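# Load the sawn bar into the lathe chuck and shut the door

## Task

Take the sawn bar from the rack on the workbench and put it into the lathe's chuck, coaxial with the spindle, with the clean end (not the end carrying the saw burr) seated against the stop steps at the back of the jaws. Then have the chuck clamp it and the door be shut, release the bar and move the robot away. The robot must not topple or finish leaning.

## Robot and tools

ROBOT. TidyBot++: one mobile base (0.54 m long, 0.50 m wide, 0.38 m tall, four powered casters) with a single seven-joint arm and a two-finger gripper. The shoulder sits 0.12 m ahead of the base centre, 0.68 m up. Segment lengths: upper arm 0.42 m, forearm 0.31 m, hand 0.31 m to the hand point. The arm begins folded, hand pointing down, sticking up to 0.08 m beyond the base front. Cameras: base_camera and wrist_camera (the latter looks along the hand).

FRAMES. Base frame: origin on the floor below the base centre, x ahead, y to the left, z up, metres. The odometry frame is the base frame as it was at the start. hand_pose is the point between the finger pads, in the base frame, as [x, y, z, qw, qx, qy, qz]; its z axis runs out along the fingers and the fingers move along its y axis.

TOOLS.
execute_actions(actions, cameras): actions is a list holding one action or nothing (empty = just report state and images). An action may combine these keys:
- base: relative moves from where the base is now, measured along the base's own axes at command start. translate_m (forward +, metres, -2 to 2), strafe_m (left +, metres, -2 to 2), rotate_rad (counter-clockwise from above +, radians, -6.3 to 6.3). Translate and strafe together form one straight move.
- joints: absolute angles by name: joint_1_rad to joint_7_rad (radians) and gripper_pos (0 fully open to 1 fully closed; pad gap roughly 85 x (1 - gripper_pos) mm). Ranges: joint_2_rad ±2.249, joint_4_rad ±2.579, joint_6_rad ±2.099; joints 1, 3, 5, 7 turn without limit but go the short way, so send steps under half a turn. joint_1_rad positive turns the arm clockwise from above (opposite to rotate_rad).
- target: one absolute hand pose, seven numbers [x, y, z, qw, qx, qy, qz] in the base frame (metres, unit quaternion). With target, joints may only carry gripper_pos.
- speeds: caps for this action only: translate_m and strafe_m 0.05 to 0.5 m/s (give the cap under just one of them for a combined move), rotate_rad 0.1 to 1.57 rad/s.
- lathe: {door: "open"/"shut", chuck: "clamp"/"open", air_blast: true} or {stop: true} alone. Door begins shut, chuck begins open.
cameras: list of names, ["all"], null, or [] for none; an unknown name makes the call invalid. Any unknown key invalidates a call; an out-of-range value gets it refused, and after a refusal or a safety stop the remaining calls of that reply are skipped.
wait(seconds 0 to 10, cameras): lets time pass with nothing new commanded.
zoom_image(camera, region [x0, y0, x1, y1] in pixels, top-left origin, at most 504 x 504): enlarges part of that camera's newest image.
read_manual(section "licences"): licence texts only.
finished_scene(scene): closes the current scene (give its number); irreversible.

RESULTS. base_status, joint_status, hand_status tell how motions ended: done; off_target (resting away from goal, possibly still pushing); contact_stop or time_out (goal dropped, holding); not_followed (a self-collision check withheld the arm, shown with "joint command not followed"/"pose unreachable" and a cause); torque_fault; limit_stop_at_motor_heat. hand_status done means within 10 mm and 2 degrees; most moves end a few cm off. hand_target is where the joint targets would put the hand. base_odometry counts wheel turns (slip looks like travel); heading in rad. base_tilt in degrees, forward and right positive. motor_effort is percent of max per motor, peak in brackets. on_its_own lists uncommanded behaviour. The lathe reports door_state (open, shut, between), chuck_state (open, clamped = gripping a bar of the right diameter, closed_empty, between) and seat_state (home = bar end touching all three stop steps; open otherwise). Motor temperatures appear per arm joint; MOTOR HOT from 60 °C, an OVER-TEMPERATURE FAULT at 75 °C lets the arm sag.

CORRECTING. To fix a target's position, add (wanted minus measured hand_pose) to the last target's x, y, z. To hold a loaded hand still, resend hand_target, not hand_pose. After a joints move, send last command plus (wanted minus read). The arm sags under a load; never command a held-load joint to its current reading. A carried object resting on something makes hand_pose stop falling while commands keep descending. Closed fingertips reach 20 mm past the hand point.

LATHE. It stands against a wall; from in front of the door the chuck is on the left, facing right. The door slides across the front with a protruding handle and will not stop for the arm. Jaws travel only a few mm. air_blast blows chips off the jaws and steps for 2 s, only with no part in or near the chuck. stop does not halt a two-position move.

AVOID. The arm does not avoid obstacles and keeps pushing; a held target can drive it into the base. Catching the arm above about 0.6 m while driving, pushing sideways on a raised hand, or reaching far out over nearby furniture can tip the robot; back away or pull the arm in to right it. Hard hits can trip a torque fault (10 s arm stop). Do not drop or release moving parts, slam, or overload the gripper by pushing, twisting, fast swings or hard squeezing of a part still supported. Occasional tugs on held parts or pushes on loose objects may happen.

Each tool is called after "Call:" as name(argument=value, ...), one argument or row to a line, values as JSON.

## Session

Call:
execute_actions(
  actions=[],
)

Scene clock: 0.00 s.
Motor temperatures (°C): [34 33 28 29 34 38 37]
base_odometry: x=+0.000 y=+0.000 heading=+0.000
base_tilt: forward=+0.4 right=+0.5
base_status: not commanded
joint_positions: joint_1_rad=+0.049 joint_2_rad=-0.341 joint_3_rad=+3.116 joint_4_rad=-2.510 joint_5_rad=+0.002 joint_6_rad=-0.836 joint_7_rad=+1.611 gripper_pos=+0.000
joint_status: not commanded
motor_effort: joint_1_rad=+0 joint_2_rad=-2 joint_3_rad=+1 joint_4_rad=+15 joint_5_rad=+1 joint_6_rad=+2 joint_7_rad=+1
hand_pose: x=+0.2804 y=-0.0040 z=+0.5929 quat_wxyz=(+0.007, +0.998, +0.009, +0.068) (m; base frame)
hand_target: x=+0.2798 y=-0.0039 z=+0.5926 quat_wxyz=(+0.007, +0.998, +0.009, +0.068) (m; base frame)
hand_status: not commanded
lathe: door_state=shut chuck_state=open seat_state=open
pictures: base_camera, wrist_camera
Images, in order (width x height): base_camera 644x364, wrist_camera 644x476.

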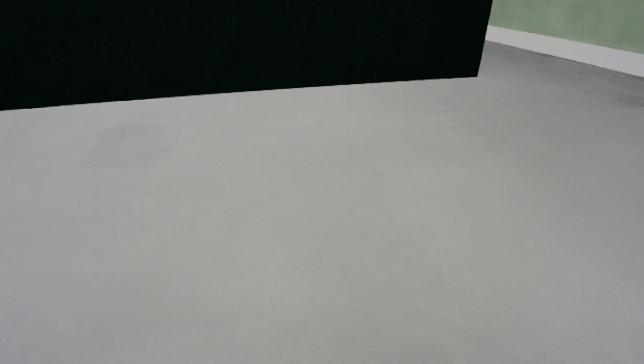

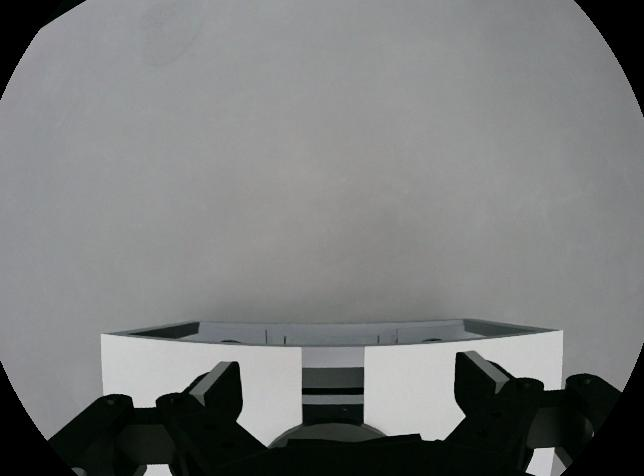

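Call:
execute_actions(
  actions=[
    {"joints":{"joint_6_rad":0.3}},
  ],
)

Scene clock: 7.83 s.
Motor temperatures (°C): [34 33 28 29 34 38 37]
base_odometry: x=+0.000 y=+0.000 heading=+0.000
base_tilt: forward=+0.3 right=+0.5
base_status: not commanded
joint_positions: joint_1_rad=+0.049 joint_2_rad=-0.341 joint_3_rad=+3.116 joint_4_rad=-2.509 joint_5_rad=+0.002 joint_6_rad=+0.233 joint_7_rad=+1.611 gripper_pos=+0.000
joint_status: all done
motor_effort: joint_1_rad=+0(0) joint_2_rad=-7(7) joint_3_rad=+0(1) joint_4_rad=+19(20) joint_5_rad=+1(1) joint_6_rad=+8(8) joint_7_rad=+1(1)
hand_pose: x=+0.5288 y=-0.0076 z=+0.7905 quat_wxyz=(+0.022, +0.823, +0.010, +0.567) (m; base frame)
hand_target: x=+0.5349 y=-0.0076 z=+0.8093 quat_wxyz=(+0.023, +0.804, +0.010, +0.594) (m; base frame)
hand_status: not commanded
lathe: door_state=shut chuck_state=open seat_state=open
pictures: base_camera, wrist_camera
Images, in order (width x height): base_camera 644x364, wrist_camera 644x476.

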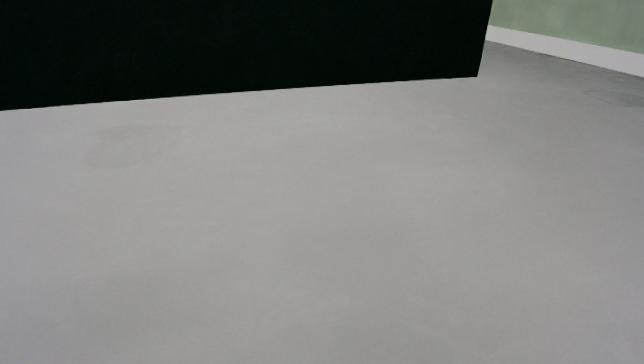

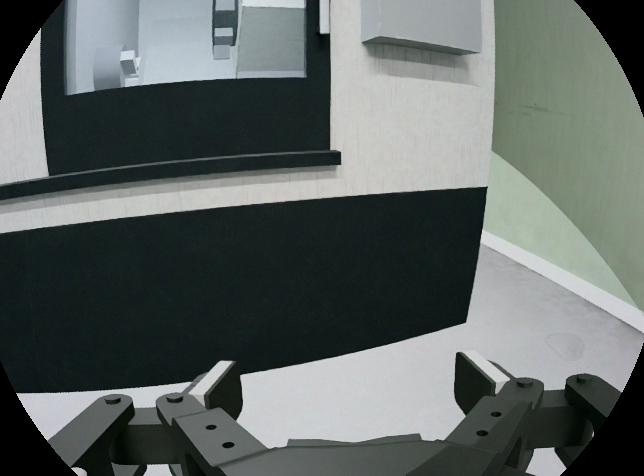

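Call:
execute_actions(
  actions=[
    {"joints":{"joint_6_rad":0.6,"joint_1_rad":-1.4}},
  ],
  cameras=["wrist_camera"],
)

Call:
execute_actions(
  actions=[
    {"joints":{"joint_1_rad":-2.6}},
  ],
  cameras=["wrist_camera"],
)

Call:
execute_actions(
  actions=[
    {"joints":{"joint_1_rad":-4.0}},
  ],
  cameras=["wrist_camera"],
)

Call:
execute_actions(
  actions=[
    {"joints":{"joint_1_rad":-5.0}},
  ],
  cameras=["wrist_camera"],
)

Scene clock: 15.60 s.
Motor temperatures (°C): [34 33 28 29 34 38 37]
base_odometry: x=+0.000 y=+0.000 heading=+0.000
base_tilt: forward=+0.3 right=+0.5
base_status: not commanded
joint_positions: joint_1_rad=-1.388 joint_2_rad=-0.341 joint_3_rad=+3.116 joint_4_rad=-2.509 joint_5_rad=+0.002 joint_6_rad=+0.530 joint_7_rad=+1.611 gripper_pos=+0.000
joint_status: all done
motor_effort: joint_1_rad=+0(2) joint_2_rad=-7(7) joint_3_rad=+1(2) joint_4_rad=+20(20) joint_5_rad=+0(1) joint_6_rad=+9(10) joint_7_rad=+1(1)
hand_pose: x=+0.1833 y=+0.4247 z=+0.8805 quat_wxyz=(-0.430, +0.543, +0.488, +0.530) (m; base frame)
hand_target: x=+0.1780 y=+0.4257 z=+0.9013 quat_wxyz=(-0.449, +0.523, +0.476, +0.547) (m; base frame)
hand_status: not commanded
lathe: door_state=shut chuck_state=open seat_state=open
pictures: wrist_camera
Images, in order (width x height): wrist_camera 644x476.

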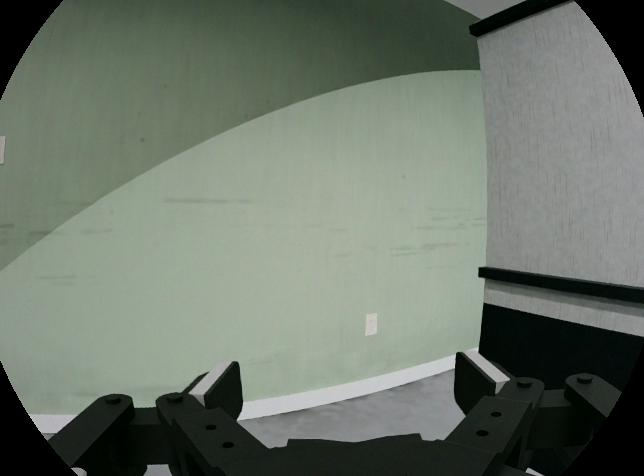

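Scene clock: 18.07 s.
Motor temperatures (°C): [34 33 28 29 34 38 37]
base_odometry: x=+0.000 y=+0.000 heading=+0.000
base_tilt: forward=+0.4 right=+0.5
base_status: not commanded
joint_positions: joint_1_rad=-2.588 joint_2_rad=-0.341 joint_3_rad=+3.116 joint_4_rad=-2.509 joint_5_rad=+0.002 joint_6_rad=+0.531 joint_7_rad=+1.611 gripper_pos=+0.000
joint_status: all done
motor_effort: joint_1_rad=+0(2) joint_2_rad=-7(8) joint_3_rad=+0(2) joint_4_rad=+20(21) joint_5_rad=-1(1) joint_6_rad=+9(9) joint_7_rad=+1(1)
hand_pose: x=-0.2536 y=+0.2138 z=+0.8811 quat_wxyz=(-0.655, +0.173, +0.709, +0.195) (m; base frame)
hand_target: x=-0.2564 y=+0.2092 z=+0.9013 quat_wxyz=(-0.679, +0.163, +0.688, +0.198) (m; base frame)
hand_status: not commanded
lathe: door_state=shut chuck_state=open seat_state=open
pictures: wrist_camera
Images, in order (width x height): wrist_camera 644x476.

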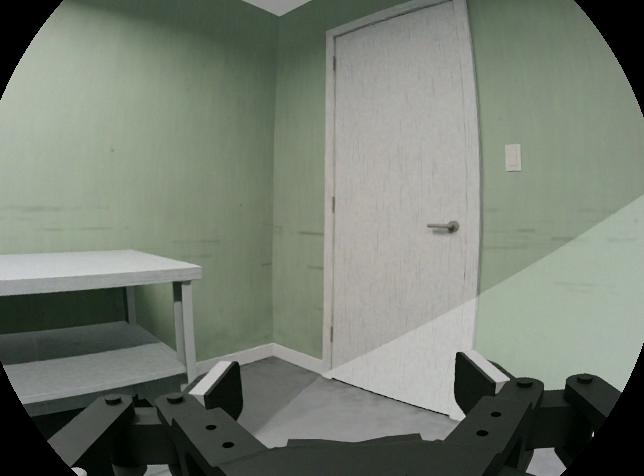

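Scene clock: 20.70 s.
Motor temperatures (°C): [34 33 28 29 34 38 37]
base_odometry: x=+0.000 y=+0.000 heading=+0.000
base_tilt: forward=+0.3 right=+0.5
base_status: not commanded
joint_positions: joint_1_rad=-3.988 joint_2_rad=-0.341 joint_3_rad=+3.116 joint_4_rad=-2.509 joint_5_rad=+0.002 joint_6_rad=+0.532 joint_7_rad=+1.611 gripper_pos=+0.000
joint_status: all done
motor_effort: joint_1_rad=+0(1) joint_2_rad=-7(7) joint_3_rad=+0(2) joint_4_rad=+20(21) joint_5_rad=+0(1) joint_6_rad=+9(9) joint_7_rad=+1(1)
hand_pose: x=-0.1551 y=-0.3309 z=+0.8812 quat_wxyz=(-0.627, -0.325, +0.654, -0.273) (m; base frame)
hand_target: x=-0.1510 y=-0.3344 z=+0.9013 quat_wxyz=(-0.647, -0.318, +0.631, -0.286) (m; base frame)
hand_status: not commanded
lathe: door_state=shut chuck_state=open seat_state=open
pictures: wrist_camera
Images, in order (width x height): wrist_camera 644x476.

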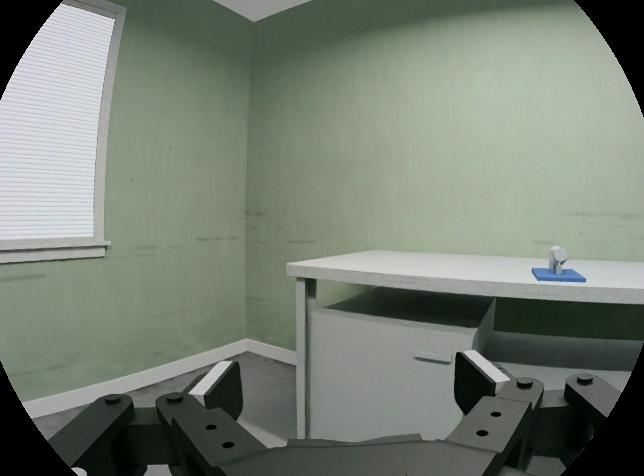

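Scene clock: 23.00 s.
Motor temperatures (°C): [34 33 28 30 34 38 37]
base_odometry: x=+0.000 y=+0.000 heading=+0.000
base_tilt: forward=+0.3 right=+0.5
base_status: not commanded
joint_positions: joint_1_rad=-4.988 joint_2_rad=-0.341 joint_3_rad=+3.116 joint_4_rad=-2.509 joint_5_rad=+0.002 joint_6_rad=+0.532 joint_7_rad=+1.611 gripper_pos=+0.000
joint_status: all done
motor_effort: joint_1_rad=+0(1) joint_2_rad=-7(7) joint_3_rad=+0(2) joint_4_rad=+20(21) joint_5_rad=+0(1) joint_6_rad=+9(9) joint_7_rad=+1(1)
hand_pose: x=+0.2494 y=-0.4094 z=+0.8813 quat_wxyz=(-0.419, -0.598, +0.418, -0.540) (m; base frame)
hand_target: x=+0.2545 y=-0.4079 z=+0.9013 quat_wxyz=(-0.430, -0.582, +0.401, -0.562) (m; base frame)
hand_status: not commanded
lathe: door_state=shut chuck_state=open seat_state=open
pictures: wrist_camera
Images, in order (width x height): wrist_camera 644x476.

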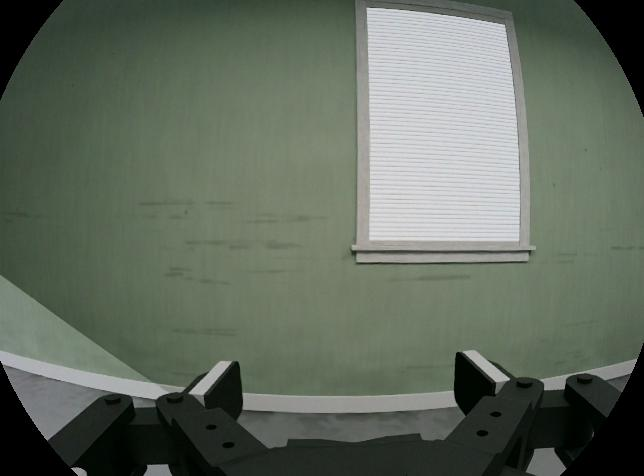

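Call:
execute_actions(
  actions=[
    {"joints":{"joint_1_rad":-6.283},"base":{"rotate_rad":3.14},"lathe":{"air_blast":true,"door":"open"}},
  ],
)

Scene clock: 30.97 s.
Motor temperatures (°C): [34 33 28 30 34 38 37]
base_odometry: x=+0.000 y=+0.000 heading=+3.140
base_tilt: forward=+0.3 right=+0.5
base_status: done
joint_positions: joint_1_rad=-6.274 joint_2_rad=-0.341 joint_3_rad=+3.116 joint_4_rad=-2.509 joint_5_rad=+0.002 joint_6_rad=+0.533 joint_7_rad=+1.611 gripper_pos=+0.000
joint_status: all done
motor_effort: joint_1_rad=+0(3) joint_2_rad=-7(9) joint_3_rad=+1(2) joint_4_rad=+20(20) joint_5_rad=+0(1) joint_6_rad=+8(9) joint_7_rad=+1(1)
hand_pose: x=+0.5485 y=+0.0102 z=+0.8814 quat_wxyz=(-0.012, -0.729, -0.024, -0.684) (m; base frame)
hand_target: x=+0.5486 y=+0.0142 z=+0.9013 quat_wxyz=(-0.009, -0.706, -0.027, -0.707) (m; base frame)
hand_status: not commanded
lathe: door_state=open chuck_state=open seat_state=open
pictures: base_camera, wrist_camera
Images, in order (width x height): base_camera 644x364, wrist_camera 644x476.

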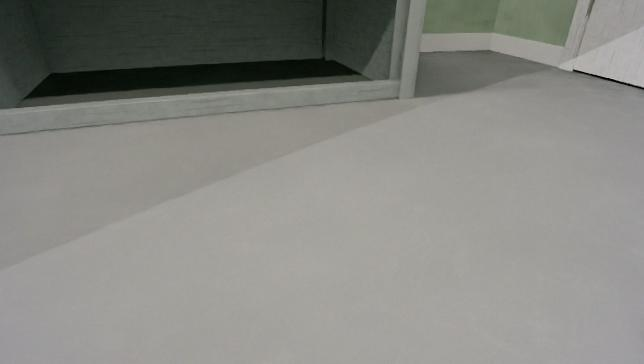

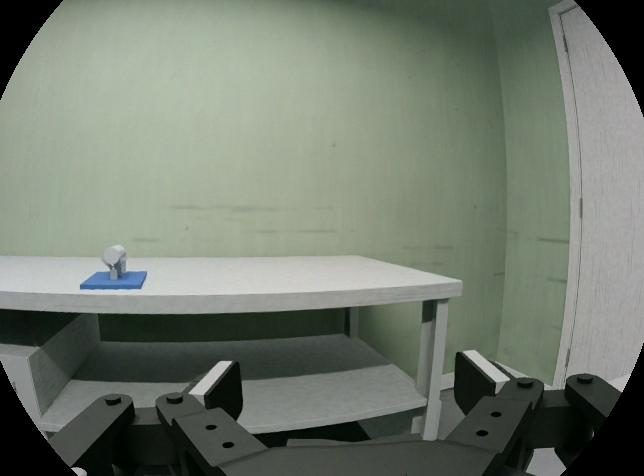

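Call:
zoom_image(
  camera="wrist_camera",
  region=[60, 220, 180, 310],
)

Scaled by 4.200.

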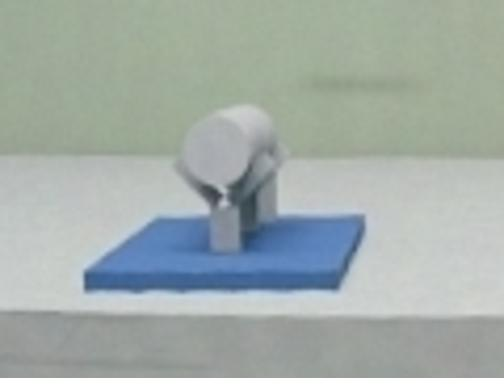

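Call:
execute_actions(
  actions=[
    {"joints":{"joint_6_rad":0.1},"base":{"rotate_rad":0.15,"strafe_m":0.45}},
  ],
)

Scene clock: 42.47 s.
Motor temperatures (°C): [34 33 28 30 34 38 37]
base_odometry: x=-0.001 y=-0.450 heading=-2.993
base_tilt: forward=+0.4 right=+0.5
base_status: done
joint_positions: joint_1_rad=-6.278 joint_2_rad=-0.341 joint_3_rad=+3.116 joint_4_rad=-2.509 joint_5_rad=+0.002 joint_6_rad=+0.142 joint_7_rad=+1.611 gripper_pos=+0.000
joint_status: all done
motor_effort: joint_1_rad=+0(2) joint_2_rad=-6(8) joint_3_rad=+1(3) joint_4_rad=+19(22) joint_5_rad=+0(1) joint_6_rad=+8(10) joint_7_rad=+1(1)
hand_pose: x=+0.5176 y=+0.0097 z=+0.7648 quat_wxyz=(-0.010, -0.848, -0.028, -0.529) (m; base frame)
hand_target: x=+0.5107 y=+0.0116 z=+0.7521 quat_wxyz=(-0.008, -0.859, -0.031, -0.511) (m; base frame)
hand_status: not commanded
lathe: door_state=open chuck_state=open seat_state=open
pictures: base_camera, wrist_camera
Images, in order (width x height): base_camera 644x364, wrist_camera 644x476.

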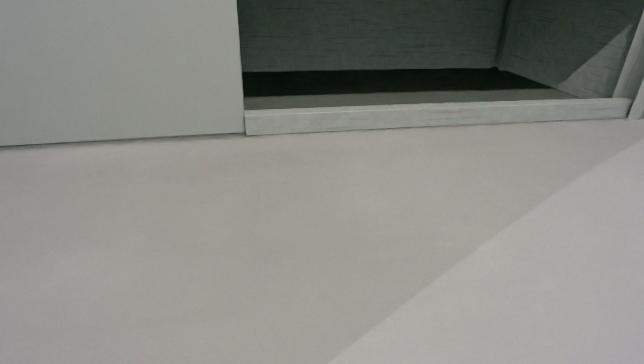

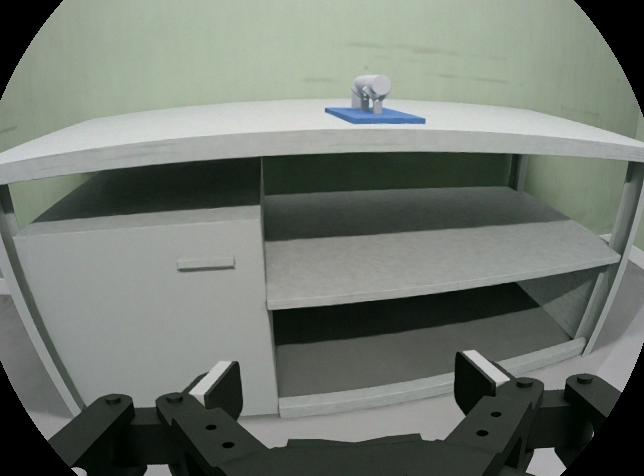

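Call:
execute_actions(
  actions=[
    {"target":[0.45,0.0,0.98,0.01,0.924,0.01,0.383],"base":{"rotate_rad":0.05,"translate_m":0.2,"strafe_m":-0.05}},
  ],
)

Scene clock: 51.33 s.
Motor temperatures (°C): [34 33 28 30 34 38 37]
base_odometry: x=-0.206 y=-0.430 heading=-2.943
base_tilt: forward=+0.4 right=+0.5
base_status: done
joint_positions: joint_1_rad=-6.279 joint_2_rad=-0.408 joint_3_rad=+3.116 joint_4_rad=-1.568 joint_5_rad=+0.002 joint_6_rad=-1.164 joint_7_rad=+1.611 gripper_pos=+0.000
joint_status: not commanded
motor_effort: joint_1_rad=+0(1) joint_2_rad=-5(12) joint_3_rad=+1(2) joint_4_rad=+20(22) joint_5_rad=+1(1) joint_6_rad=+7(8) joint_7_rad=+1(1)
hand_pose: x=+0.4671 y=+0.0107 z=+0.9803 quat_wxyz=(-0.010, -0.917, -0.029, -0.397) (m; base frame)
hand_target: x=+0.4500 y=+0.0000 z=+0.9800 quat_wxyz=(-0.010, -0.924, -0.010, -0.383) (m; base frame)
hand_status: off_target (0.020 m and 2.9 deg from the pose sent, 0.226 m and 19.0 deg at the start)
lathe: door_state=open chuck_state=open seat_state=open
pictures: base_camera, wrist_camera
Images, in order (width x height): base_camera 644x364, wrist_camera 644x476.

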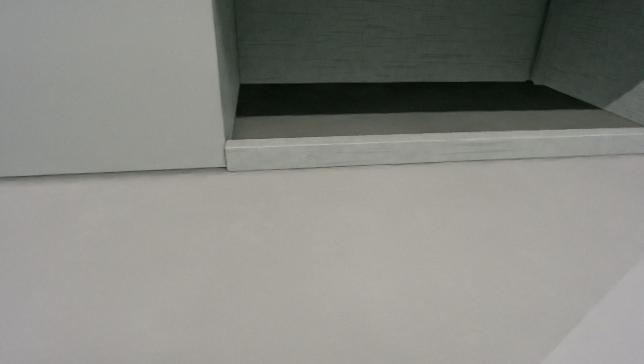

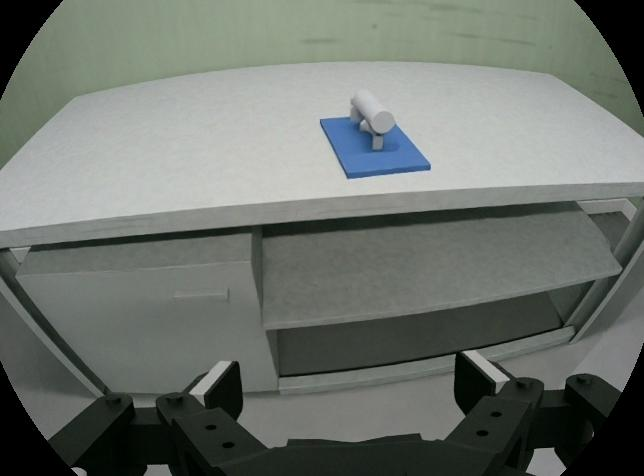

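Call:
zoom_image(
  camera="wrist_camera",
  region=[310, 80, 440, 190],
)

Scaled by 3.877.

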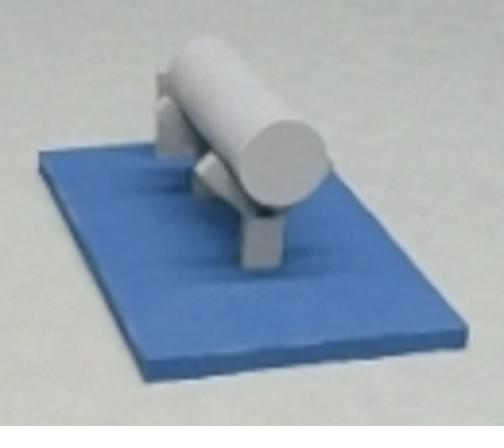

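Call:
execute_actions(
  actions=[
    {"target":[0.45,0.0,0.98,0.0,0.924,0.0,0.383],"base":{"rotate_rad":0.2,"translate_m":0.33,"strafe_m":-0.26}},
  ],
)

Scene clock: 75.23 s.
Motor temperatures (°C): [34 33 28 30 34 38 37]
base_odometry: x=-0.581 y=-0.241 heading=-2.742
base_tilt: forward=+0.3 right=+0.5
base_status: done
joint_positions: joint_1_rad=-6.284 joint_2_rad=-0.416 joint_3_rad=+3.132 joint_4_rad=-1.567 joint_5_rad=+0.002 joint_6_rad=-1.169 joint_7_rad=+1.608 gripper_pos=+0.000
joint_status: not commanded
motor_effort: joint_1_rad=+0(1) joint_2_rad=-4(8) joint_3_rad=+1(3) joint_4_rad=+19(21) joint_5_rad=+1(2) joint_6_rad=+7(7) joint_7_rad=+1(1)
hand_pose: x=+0.4638 y=+0.0048 z=+0.9824 quat_wxyz=(-0.009, -0.917, -0.022, -0.399) (m; base frame)
hand_target: x=+0.4500 y=+0.0000 z=+0.9800 quat_wxyz=(+0.000, -0.924, +0.000, -0.383) (m; base frame)
hand_status: off_target (0.015 m and 3.4 deg from the pose sent, 0.020 m and 4.0 deg at the start)
lathe: door_state=open chuck_state=open seat_state=open
pictures: base_camera, wrist_camera
Images, in order (width x height): base_camera 644x364, wrist_camera 644x476.

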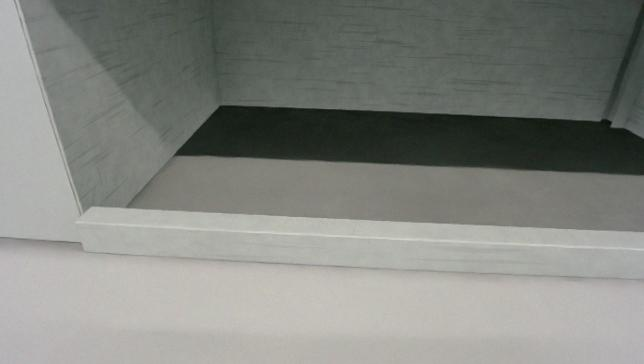

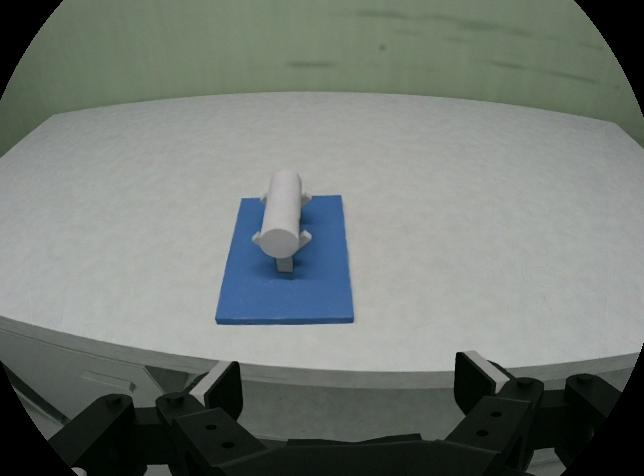

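Call:
zoom_image(
  camera="wrist_camera",
  region=[220, 150, 350, 290],
)

Scaled by 3.600.

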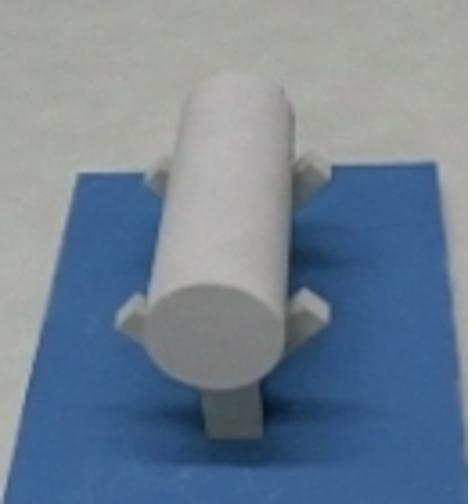

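Call:
execute_actions(
  actions=[
    {"target":[0.50,0.0,0.95,0.0,0.985,0.0,0.174],"base":{"translate_m":0.18,"strafe_m":0.05}},
  ],
)

Call:
zoom_image(
  camera="wrist_camera",
  region=[180, 100, 480, 400],
)

Scene clock: 87.97 s.
Motor temperatures (°C): [34 33 28 30 34 38 37]
base_odometry: x=-0.728 y=-0.357 heading=-2.743
base_tilt: forward=+0.4 right=+0.5
base_status: done
joint_positions: joint_1_rad=-6.293 joint_2_rad=-0.015 joint_3_rad=+3.142 joint_4_rad=-1.146 joint_5_rad=+0.002 joint_6_rad=-1.618 joint_7_rad=+1.608 gripper_pos=+0.000
joint_status: not commanded
motor_effort: joint_1_rad=+0(1) joint_2_rad=-17(23) joint_3_rad=+0(1) joint_4_rad=+18(20) joint_5_rad=+0(2) joint_6_rad=+4(7) joint_7_rad=+1(1)
hand_pose: x=+0.5164 y=+0.0044 z=+0.9488 quat_wxyz=(-0.004, -0.980, -0.023, -0.195) (m; base frame)
hand_target: x=+0.5000 y=+0.0000 z=+0.9500 quat_wxyz=(+0.000, -0.985, +0.000, -0.174) (m; base frame)
hand_status: off_target (0.017 m and 3.6 deg from the pose sent, 0.049 m and 27.1 deg at the start)
lathe: door_state=open chuck_state=open seat_state=open
pictures: base_camera, wrist_camera
Images, in order (width x height): base_camera 644x364, wrist_camera 644x476.

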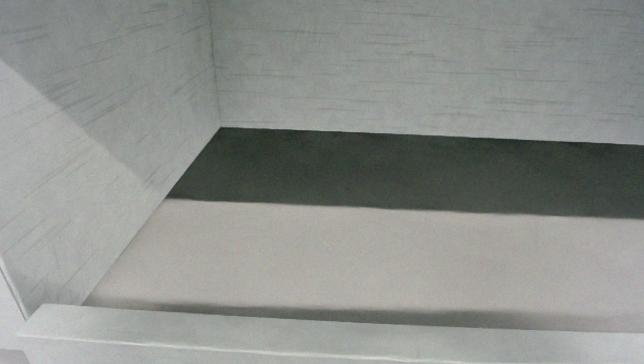

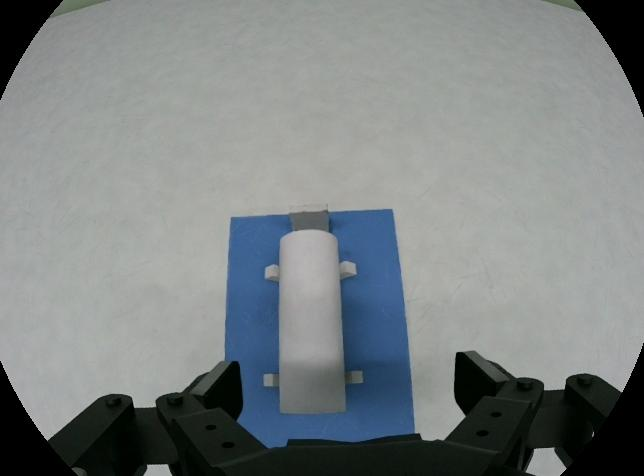

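Scaled by 1.680.

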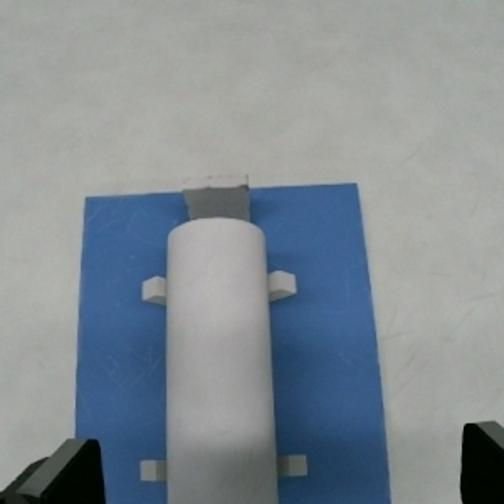

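Call:
zoom_image(
  camera="wrist_camera",
  region=[270, 195, 360, 285],
)

Call:
zoom_image(
  camera="wrist_camera",
  region=[265, 350, 355, 440],
)

Scaled by 5.600.

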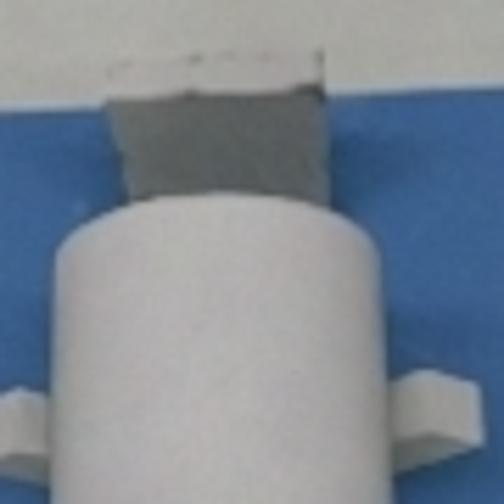

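Scaled by 5.600.

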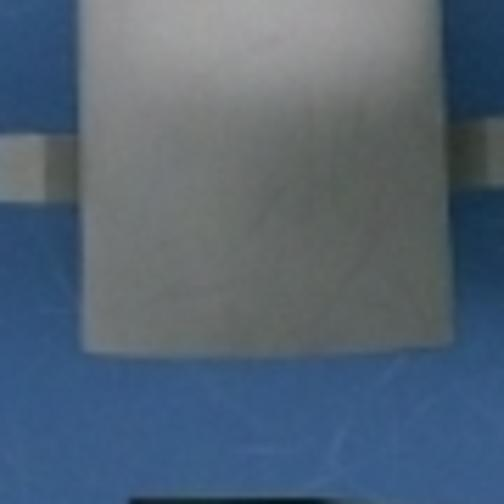

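Call:
execute_actions(
  actions=[
    {"target":[0.555,0.01,0.92,0.0,1,0.0,0.0]},
  ],
  cameras=["wrist_camera"],
)

Scene clock: 107.57 s.
Motor temperatures (°C): [34 33 28 30 34 38 37]
base_odometry: x=-0.728 y=-0.357 heading=-2.743
base_tilt: forward=+0.4 right=+0.5
base_status: not commanded
joint_positions: joint_1_rad=-6.307 joint_2_rad=+0.406 joint_3_rad=+3.157 joint_4_rad=-0.635 joint_5_rad=+0.002 joint_6_rad=-2.041 joint_7_rad=+1.608 gripper_pos=+0.000
joint_status: not commanded
motor_effort: joint_1_rad=+0(0) joint_2_rad=-31(33) joint_3_rad=+0(1) joint_4_rad=+15(18) joint_5_rad=+1(2) joint_6_rad=+1(4) joint_7_rad=+1(1)
hand_pose: x=+0.5752 y=+0.0067 z=+0.9164 quat_wxyz=(-0.004, -0.999, -0.023, -0.030) (m; base frame)
hand_target: x=+0.5584 y=+0.0100 z=+0.9200 quat_wxyz=(+0.000, -1.000, +0.000, -0.005) (m; base frame)
hand_status: off_target (0.021 m and 4.4 deg from the pose sent, 0.048 m and 22.7 deg at the start; a joint's target at an end of its range on 43 of 43 steps)
lathe: door_state=open chuck_state=open seat_state=open
pictures: wrist_camera
Images, in order (width x height): wrist_camera 644x476.

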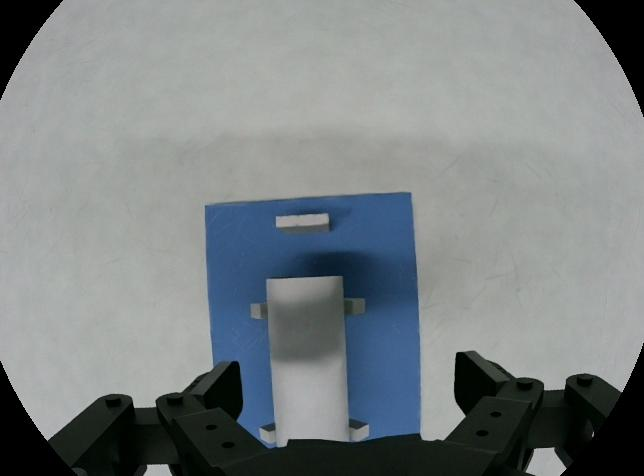

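Call:
zoom_image(
  camera="wrist_camera",
  region=[255, 260, 360, 340],
)

Call:
zoom_image(
  camera="wrist_camera",
  region=[255, 380, 360, 460],
)

Scaled by 4.800.

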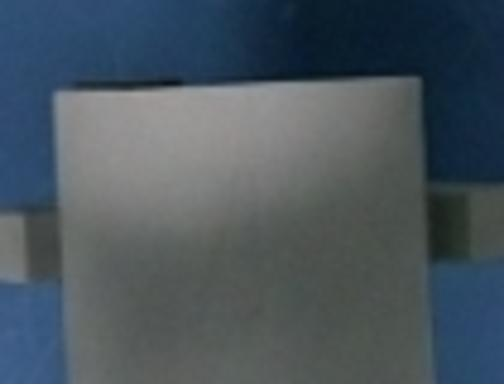

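Scaled by 4.800.

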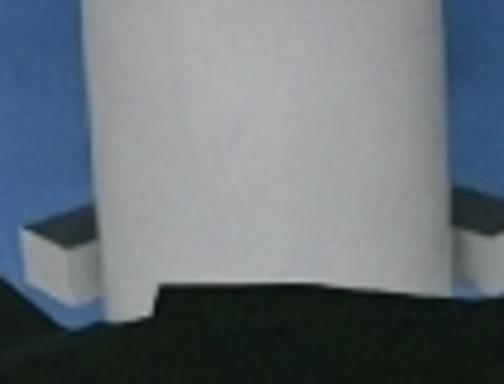

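Call:
execute_actions(
  actions=[
    {"target":[0.548,0.019,0.875,0.0,0.999,0.018,-0.03]},
  ],
  cameras=["wrist_camera"],
)

Scene clock: 124.13 s.
Motor temperatures (°C): [34 33 28 30 34 38 37]
base_odometry: x=-0.728 y=-0.357 heading=-2.743
base_tilt: forward=+0.4 right=+0.4
base_status: not commanded
joint_positions: joint_1_rad=-6.325 joint_2_rad=+0.402 joint_3_rad=+3.157 joint_4_rad=-0.802 joint_5_rad=+0.002 joint_6_rad=-2.044 joint_7_rad=+1.608 gripper_pos=+0.000
joint_status: not commanded
motor_effort: joint_1_rad=+0(0) joint_2_rad=-31(33) joint_3_rad=+0(1) joint_4_rad=+16(16) joint_5_rad=+1(1) joint_6_rad=+0(1) joint_7_rad=+1(1)
hand_pose: x=+0.5440 y=+0.0137 z=+0.8722 quat_wxyz=(-0.004, -0.998, -0.032, +0.053) (m; base frame)
hand_target: x=+0.5480 y=+0.0190 z=+0.8750 quat_wxyz=(+0.000, -0.999, -0.018, +0.030) (m; base frame)
hand_status: off_target (0.007 m and 3.1 deg from the pose sent, 0.051 m and 6.9 deg at the start)
lathe: door_state=open chuck_state=open seat_state=open
pictures: wrist_camera
Images, in order (width x height): wrist_camera 644x476.

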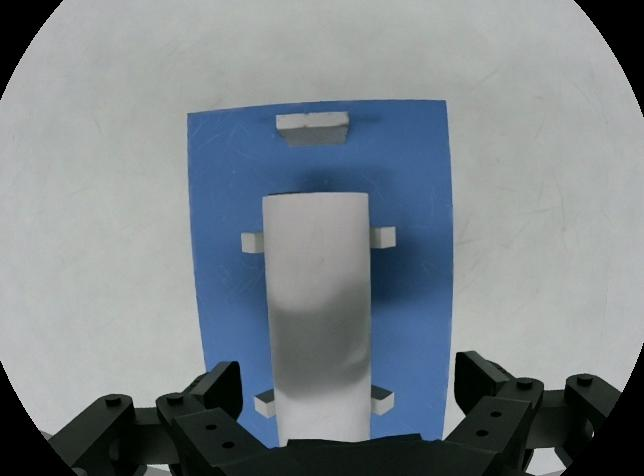

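Call:
execute_actions(
  actions=[
    {"joints":{"joint_1_rad":-6.352,"joint_2_rad":0.30,"joint_4_rad":-1.02,"joint_6_rad":-1.82,"joint_7_rad":1.571}},
  ],
  cameras=["wrist_camera"],
)

Scene clock: 143.47 s.
Motor temperatures (°C): [34 34 28 30 34 38 37]
base_odometry: x=-0.728 y=-0.357 heading=-2.743
base_tilt: forward=+0.4 right=+0.6
base_status: not commanded
joint_positions: joint_1_rad=-6.339 joint_2_rad=+0.326 joint_3_rad=+3.157 joint_4_rad=-0.991 joint_5_rad=+0.002 joint_6_rad=-1.888 joint_7_rad=+1.608 gripper_pos=+0.000
joint_status: all done
motor_effort: joint_1_rad=+0(1) joint_2_rad=-30(32) joint_3_rad=+0(1) joint_4_rad=+17(17) joint_5_rad=+1(1) joint_6_rad=+0(1) joint_7_rad=+1(2)
hand_pose: x=+0.5383 y=+0.0189 z=+0.8485 quat_wxyz=(-0.004, -0.999, -0.039, +0.032) (m; base frame)
hand_target: x=+0.5480 y=+0.0243 z=+0.8504 quat_wxyz=(+0.002, -1.000, -0.022, -0.001) (m; base frame)
hand_status: not commanded
lathe: door_state=open chuck_state=open seat_state=open
pictures: wrist_camera
Images, in order (width x height): wrist_camera 644x476.

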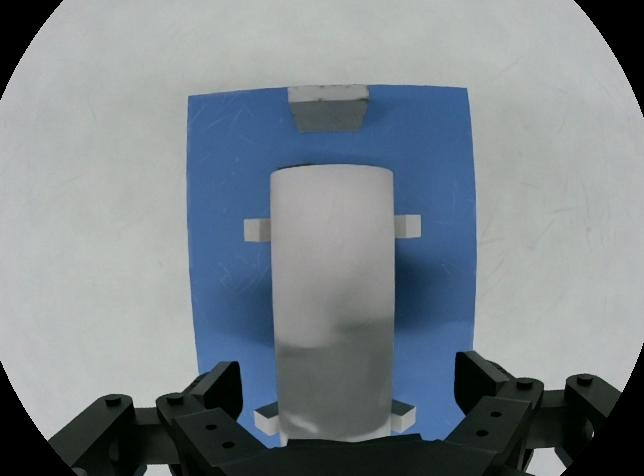

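Call:
execute_actions(
  actions=[
    {"joints":{"joint_1_rad":-6.365,"joint_2_rad":0.318,"joint_4_rad":-0.995,"joint_6_rad":-1.78,"joint_7_rad":1.52,"gripper_pos":0.3}},
  ],
  cameras=["wrist_camera"],
)

Scene clock: 183.10 s.
Motor temperatures (°C): [34 34 28 30 34 38 37]
base_odometry: x=-0.728 y=-0.357 heading=-2.743
base_tilt: forward=+0.4 right=+0.5
base_status: not commanded
joint_positions: joint_1_rad=-6.354 joint_2_rad=+0.326 joint_3_rad=+3.157 joint_4_rad=-0.990 joint_5_rad=+0.002 joint_6_rad=-1.840 joint_7_rad=+1.562 gripper_pos=+0.300
joint_status: all done
motor_effort: joint_1_rad=+0(1) joint_2_rad=-30(31) joint_3_rad=+0(1) joint_4_rad=+16(18) joint_5_rad=+0(2) joint_6_rad=+0(1) joint_7_rad=+1(1)
hand_pose: x=+0.5530 y=+0.0261 z=+0.8482 quat_wxyz=(-0.004, -1.000, -0.023, +0.007) (m; base frame)
hand_target: x=+0.5689 y=+0.0313 z=+0.8506 quat_wxyz=(+0.003, -1.000, -0.004, -0.024) (m; base frame)
hand_status: not commanded
lathe: door_state=open chuck_state=open seat_state=open
pictures: wrist_camera
Images, in order (width x height): wrist_camera 644x476.

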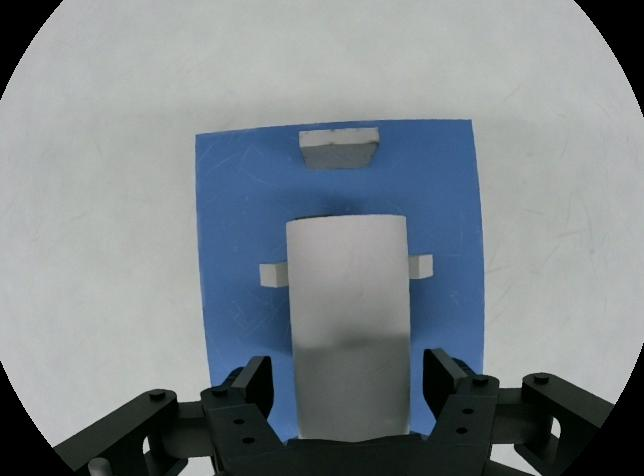

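Call:
execute_actions(
  actions=[
    {"joints":{"joint_1_rad":-6.36,"joint_2_rad":0.345,"joint_4_rad":-0.965,"joint_6_rad":-1.77,"joint_7_rad":1.52}},
  ],
  cameras=[],
)

Call:
execute_actions(
  actions=[
    {"joints":{"gripper_pos":0.4}},
  ],
  cameras=["wrist_camera"],
)

Call:
zoom_image(
  camera="wrist_camera",
  region=[230, 300, 480, 476],
)

Scene clock: 191.00 s.
Motor temperatures (°C): [34 34 28 30 34 38 37]
base_odometry: x=-0.728 y=-0.357 heading=-2.743
base_tilt: forward=+0.3 right=+0.5
base_status: not commanded
joint_positions: joint_1_rad=-6.354 joint_2_rad=+0.338 joint_3_rad=+3.157 joint_4_rad=-0.973 joint_5_rad=+0.002 joint_6_rad=-1.832 joint_7_rad=+1.562 gripper_pos=+0.300
joint_status: all done
motor_effort: joint_1_rad=+0(1) joint_2_rad=-30(31) joint_3_rad=+0(1) joint_4_rad=+17(18) joint_5_rad=+0(1) joint_6_rad=+0(2) joint_7_rad=+1(1)
hand_pose: x=+0.5612 y=+0.0266 z=+0.8482 quat_wxyz=(-0.004, -1.000, -0.024, +0.001) (m; base frame)
hand_target: x=+0.5836 y=+0.0300 z=+0.8481 quat_wxyz=(+0.003, -1.000, -0.001, -0.031) (m; base frame)
hand_status: not commanded
lathe: door_state=open chuck_state=open seat_state=open
pictures: none
No camera images: "cameras" was empty.

Scene clock: 191.53 s.
Motor temperatures (°C): [34 34 28 30 34 38 37]
base_odometry: x=-0.728 y=-0.357 heading=-2.743
base_tilt: forward=+0.4 right=+0.5
base_status: not commanded
joint_positions: joint_1_rad=-6.354 joint_2_rad=+0.338 joint_3_rad=+3.157 joint_4_rad=-0.973 joint_5_rad=+0.002 joint_6_rad=-1.832 joint_7_rad=+1.562 gripper_pos=+0.400
joint_status: all done
motor_effort: joint_1_rad=+0(0) joint_2_rad=-30(30) joint_3_rad=+0(0) joint_4_rad=+16(17) joint_5_rad=+0(1) joint_6_rad=+0(1) joint_7_rad=+0(1)
hand_pose: x=+0.5612 y=+0.0266 z=+0.8482 quat_wxyz=(-0.004, -1.000, -0.024, +0.001) (m; base frame)
hand_target: x=+0.5836 y=+0.0300 z=+0.8481 quat_wxyz=(+0.003, -1.000, -0.001, -0.031) (m; base frame)
hand_status: not commanded
lathe: door_state=open chuck_state=open seat_state=open
pictures: wrist_camera
Images, in order (width x height): wrist_camera 644x476.

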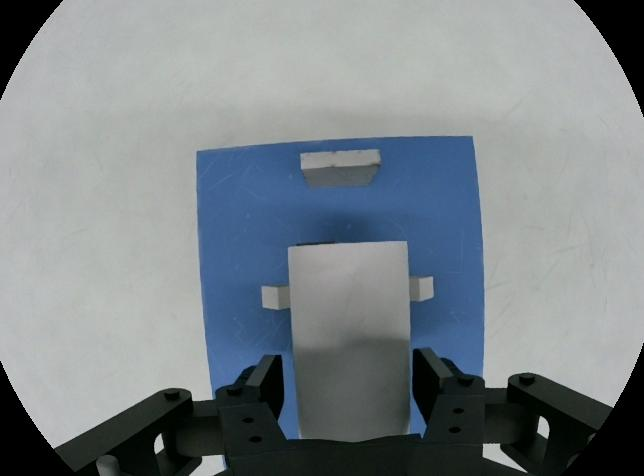

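Scaled by 2.016.

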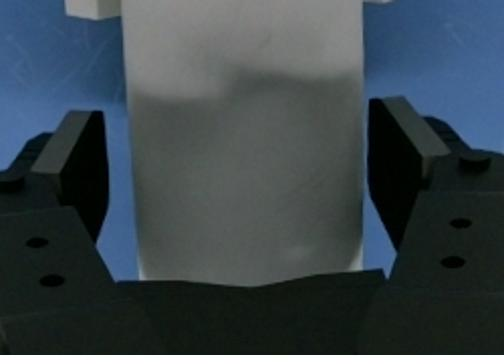

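Call:
execute_actions(
  actions=[
    {"joints":{"joint_1_rad":-6.345,"joint_2_rad":0.332,"joint_4_rad":-1.012,"joint_6_rad":-1.745,"joint_7_rad":1.52}},
  ],
  cameras=["wrist_camera"],
)

Call:
zoom_image(
  camera="wrist_camera",
  region=[230, 300, 480, 476],
)

Scene clock: 201.10 s.
Motor temperatures (°C): [34 34 28 30 34 38 37]
base_odometry: x=-0.728 y=-0.357 heading=-2.743
base_tilt: forward=+0.4 right=+0.5
base_status: not commanded
joint_positions: joint_1_rad=-6.352 joint_2_rad=+0.338 joint_3_rad=+3.157 joint_4_rad=-0.993 joint_5_rad=+0.002 joint_6_rad=-1.809 joint_7_rad=+1.562 gripper_pos=+0.400
joint_status: all done
motor_effort: joint_1_rad=+0(1) joint_2_rad=-30(32) joint_3_rad=+0(1) joint_4_rad=+17(18) joint_5_rad=+1(1) joint_6_rad=+0(1) joint_7_rad=+1(2)
hand_pose: x=+0.5638 y=+0.0257 z=+0.8419 quat_wxyz=(-0.004, -1.000, -0.022, -0.001) (m; base frame)
hand_target: x=+0.5786 y=+0.0226 z=+0.8393 quat_wxyz=(+0.002, -1.000, +0.007, -0.026) (m; base frame)
hand_status: not commanded
lathe: door_state=open chuck_state=open seat_state=open
pictures: wrist_camera
Images, in order (width x height): wrist_camera 644x476.

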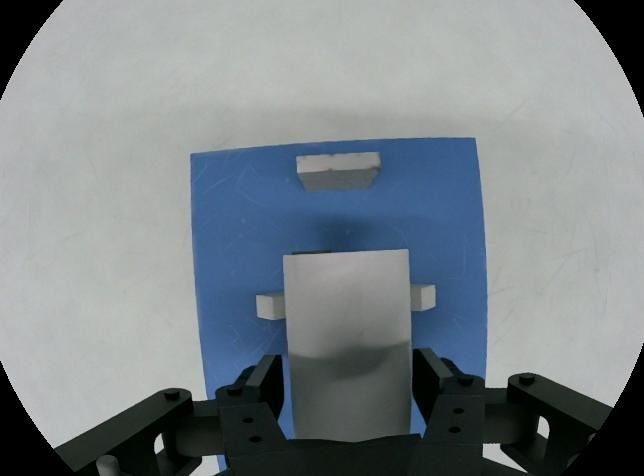

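Scaled by 2.016.

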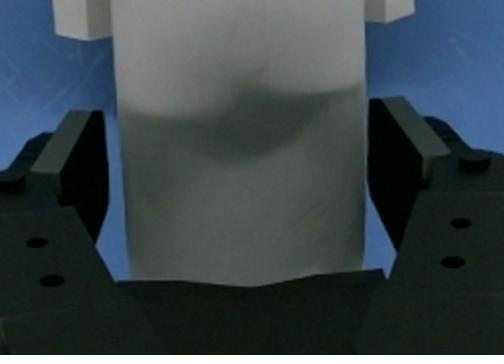

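Call:
execute_actions(
  actions=[
    {"joints":{"gripper_pos":0.6}},
  ],
  cameras=["wrist_camera"],
)

Scene clock: 204.17 s.
Motor temperatures (°C): [34 34 28 30 34 38 37]
base_odometry: x=-0.728 y=-0.357 heading=-2.743
base_tilt: forward=+0.3 right=+0.5
base_status: not commanded
joint_positions: joint_1_rad=-6.351 joint_2_rad=+0.337 joint_3_rad=+3.157 joint_4_rad=-0.993 joint_5_rad=+0.003 joint_6_rad=-1.808 joint_7_rad=+1.562 gripper_pos=+0.570
joint_status: all done
motor_effort: joint_1_rad=+0(2) joint_2_rad=-30(30) joint_3_rad=+0(2) joint_4_rad=+16(18) joint_5_rad=+1(2) joint_6_rad=+0(1) joint_7_rad=+0(1)
hand_pose: x=+0.5640 y=+0.0252 z=+0.8424 quat_wxyz=(-0.004, -1.000, -0.022, -0.002) (m; base frame)
hand_target: x=+0.5786 y=+0.0226 z=+0.8393 quat_wxyz=(+0.002, -1.000, +0.007, -0.026) (m; base frame)
hand_status: not commanded
lathe: door_state=open chuck_state=open seat_state=open
pictures: wrist_camera
Images, in order (width x height): wrist_camera 644x476.

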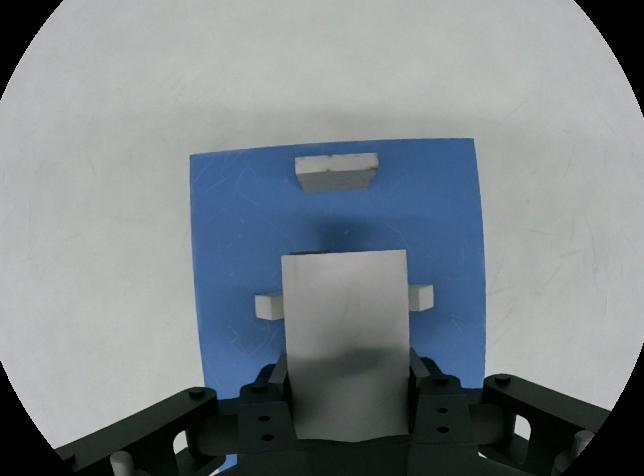

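Call:
execute_actions(
  actions=[
    {"joints":{"joint_2_rad":0.345,"joint_4_rad":-0.93,"joint_6_rad":-1.80,"gripper_pos":0.8}},
  ],
  cameras=[],
)

Call:
execute_actions(
  actions=[
    {"joints":{"joint_2_rad":0.35,"joint_4_rad":-0.766,"joint_6_rad":-1.96,"gripper_pos":1.0}},
  ],
  cameras=["wrist_camera"],
)

Scene clock: 211.07 s.
Motor temperatures (°C): [34 34 28 30 34 38 37]
base_odometry: x=-0.728 y=-0.357 heading=-2.743
base_tilt: forward=+0.4 right=+0.4
base_status: not commanded
joint_positions: joint_1_rad=-6.351 joint_2_rad=+0.358 joint_3_rad=+3.157 joint_4_rad=-0.957 joint_5_rad=+0.003 joint_6_rad=-1.808 joint_7_rad=+1.562 gripper_pos=+0.570
joint_status: gripper_pos off_target (ended at +0.570, target +0.800); the others done
motor_effort: joint_1_rad=+0(1) joint_2_rad=-35(35) joint_3_rad=+0(1) joint_4_rad=+19(21) joint_5_rad=+0(2) joint_6_rad=+1(3) joint_7_rad=+1(1)
hand_pose: x=+0.5760 y=+0.0260 z=+0.8443 quat_wxyz=(-0.004, -1.000, -0.022, -0.010) (m; base frame)
hand_target: x=+0.5825 y=+0.0230 z=+0.8587 quat_wxyz=(+0.002, -0.999, +0.006, -0.033) (m; base frame)
hand_status: not commanded
lathe: door_state=open chuck_state=open seat_state=open
pictures: none
No camera images: "cameras" was empty.

Scene clock: 212.17 s.
Motor temperatures (°C): [34 34 28 30 34 38 37]
base_odometry: x=-0.728 y=-0.357 heading=-2.743
base_tilt: forward=+0.4 right=+0.5
base_status: not commanded
joint_positions: joint_1_rad=-6.351 joint_2_rad=+0.363 joint_3_rad=+3.157 joint_4_rad=-0.793 joint_5_rad=+0.003 joint_6_rad=-1.898 joint_7_rad=+1.562 gripper_pos=+0.571
joint_status: gripper_pos off_target (ended at +0.571, target +1.000); the others done
motor_effort: joint_1_rad=+0(0) joint_2_rad=-34(36) joint_3_rad=+0(1) joint_4_rad=+18(23) joint_5_rad=+2(2) joint_6_rad=+2(4) joint_7_rad=+1(1)
hand_pose: x=+0.5826 y=+0.0267 z=+0.8919 quat_wxyz=(-0.003, -0.999, -0.022, -0.044) (m; base frame)
hand_target: x=+0.5658 y=+0.0227 z=+0.9044 quat_wxyz=(+0.002, -0.999, +0.005, -0.033) (m; base frame)
hand_status: not commanded
lathe: door_state=open chuck_state=open seat_state=open
pictures: wrist_camera
Images, in order (width x height): wrist_camera 644x476.

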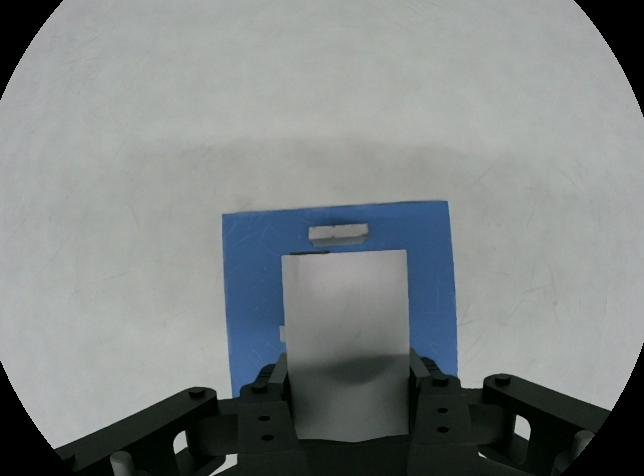

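Call:
execute_actions(
  actions=[
    {"base":{"translate_m":-0.5}},
  ],
  cameras=[],
)

Call:
execute_actions(
  actions=[
    {"base":{"rotate_rad":2.85},"joints":{"joint_1_rad":-6.283,"joint_2_rad":-0.118,"joint_4_rad":-2.0,"joint_6_rad":0.25}},
  ],
)

Scene clock: 225.43 s.
Motor temperatures (°C): [34 34 28 30 34 38 37]
base_odometry: x=-0.267 y=-0.163 heading=-2.743
base_tilt: forward=+0.4 right=+0.5
base_status: done
joint_positions: joint_1_rad=-6.349 joint_2_rad=+0.368 joint_3_rad=+3.157 joint_4_rad=-0.792 joint_5_rad=+0.003 joint_6_rad=-1.908 joint_7_rad=+1.562 gripper_pos=+0.571
joint_status: not commanded
motor_effort: joint_1_rad=+0(2) joint_2_rad=-34(40) joint_3_rad=+0(2) joint_4_rad=+19(20) joint_5_rad=-1(2) joint_6_rad=+1(2) joint_7_rad=+1(2)
hand_pose: x=+0.5808 y=+0.0256 z=+0.8894 quat_wxyz=(-0.003, -0.999, -0.021, -0.037) (m; base frame)
hand_target: x=+0.5658 y=+0.0227 z=+0.9044 quat_wxyz=(+0.002, -0.999, +0.005, -0.033) (m; base frame)
hand_status: not commanded
lathe: door_state=open chuck_state=open seat_state=open
pictures: none
No camera images: "cameras" was empty.

Scene clock: 228.80 s.
Motor temperatures (°C): [34 34 28 30 34 38 37]
base_odometry: x=-0.267 y=-0.162 heading=+0.107
base_tilt: forward=+0.3 right=+0.5
base_status: done
joint_positions: joint_1_rad=-6.293 joint_2_rad=-0.073 joint_3_rad=+3.158 joint_4_rad=-1.991 joint_5_rad=+0.003 joint_6_rad=+0.154 joint_7_rad=+1.562 gripper_pos=+0.571
joint_status: joint_2_rad off_target (ended at -0.073, target -0.118); joint_6_rad off_target (ended at +0.154, target +0.250); the others done
motor_effort: joint_1_rad=+0(4) joint_2_rad=-24(38) joint_3_rad=+0(4) joint_4_rad=+26(27) joint_5_rad=+0(2) joint_6_rad=+12(12) joint_7_rad=+0(1)
hand_pose: x=+0.6896 y=-0.0027 z=+0.9345 quat_wxyz=(+0.000, -0.772, +0.005, -0.636) (m; base frame)
hand_target: x=+0.6795 y=-0.0164 z=+0.9844 quat_wxyz=(+0.012, -0.728, +0.035, -0.685) (m; base frame)
hand_status: not commanded
lathe: door_state=open chuck_state=open seat_state=open
pictures: base_camera, wrist_camera
Images, in order (width x height): base_camera 644x364, wrist_camera 644x476.

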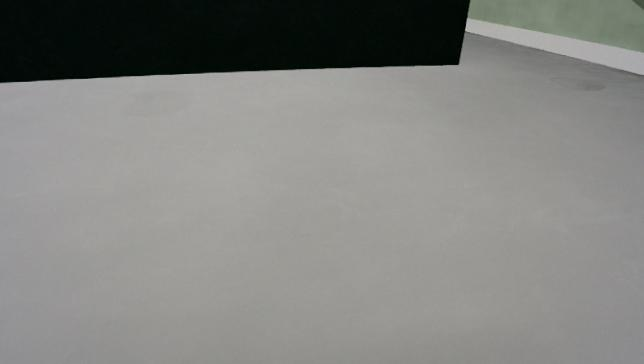

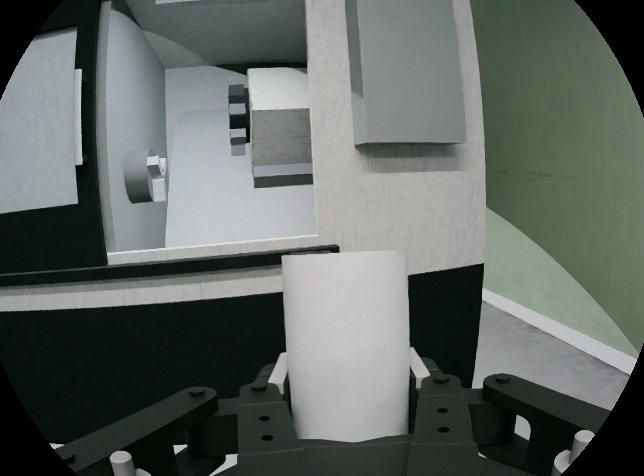

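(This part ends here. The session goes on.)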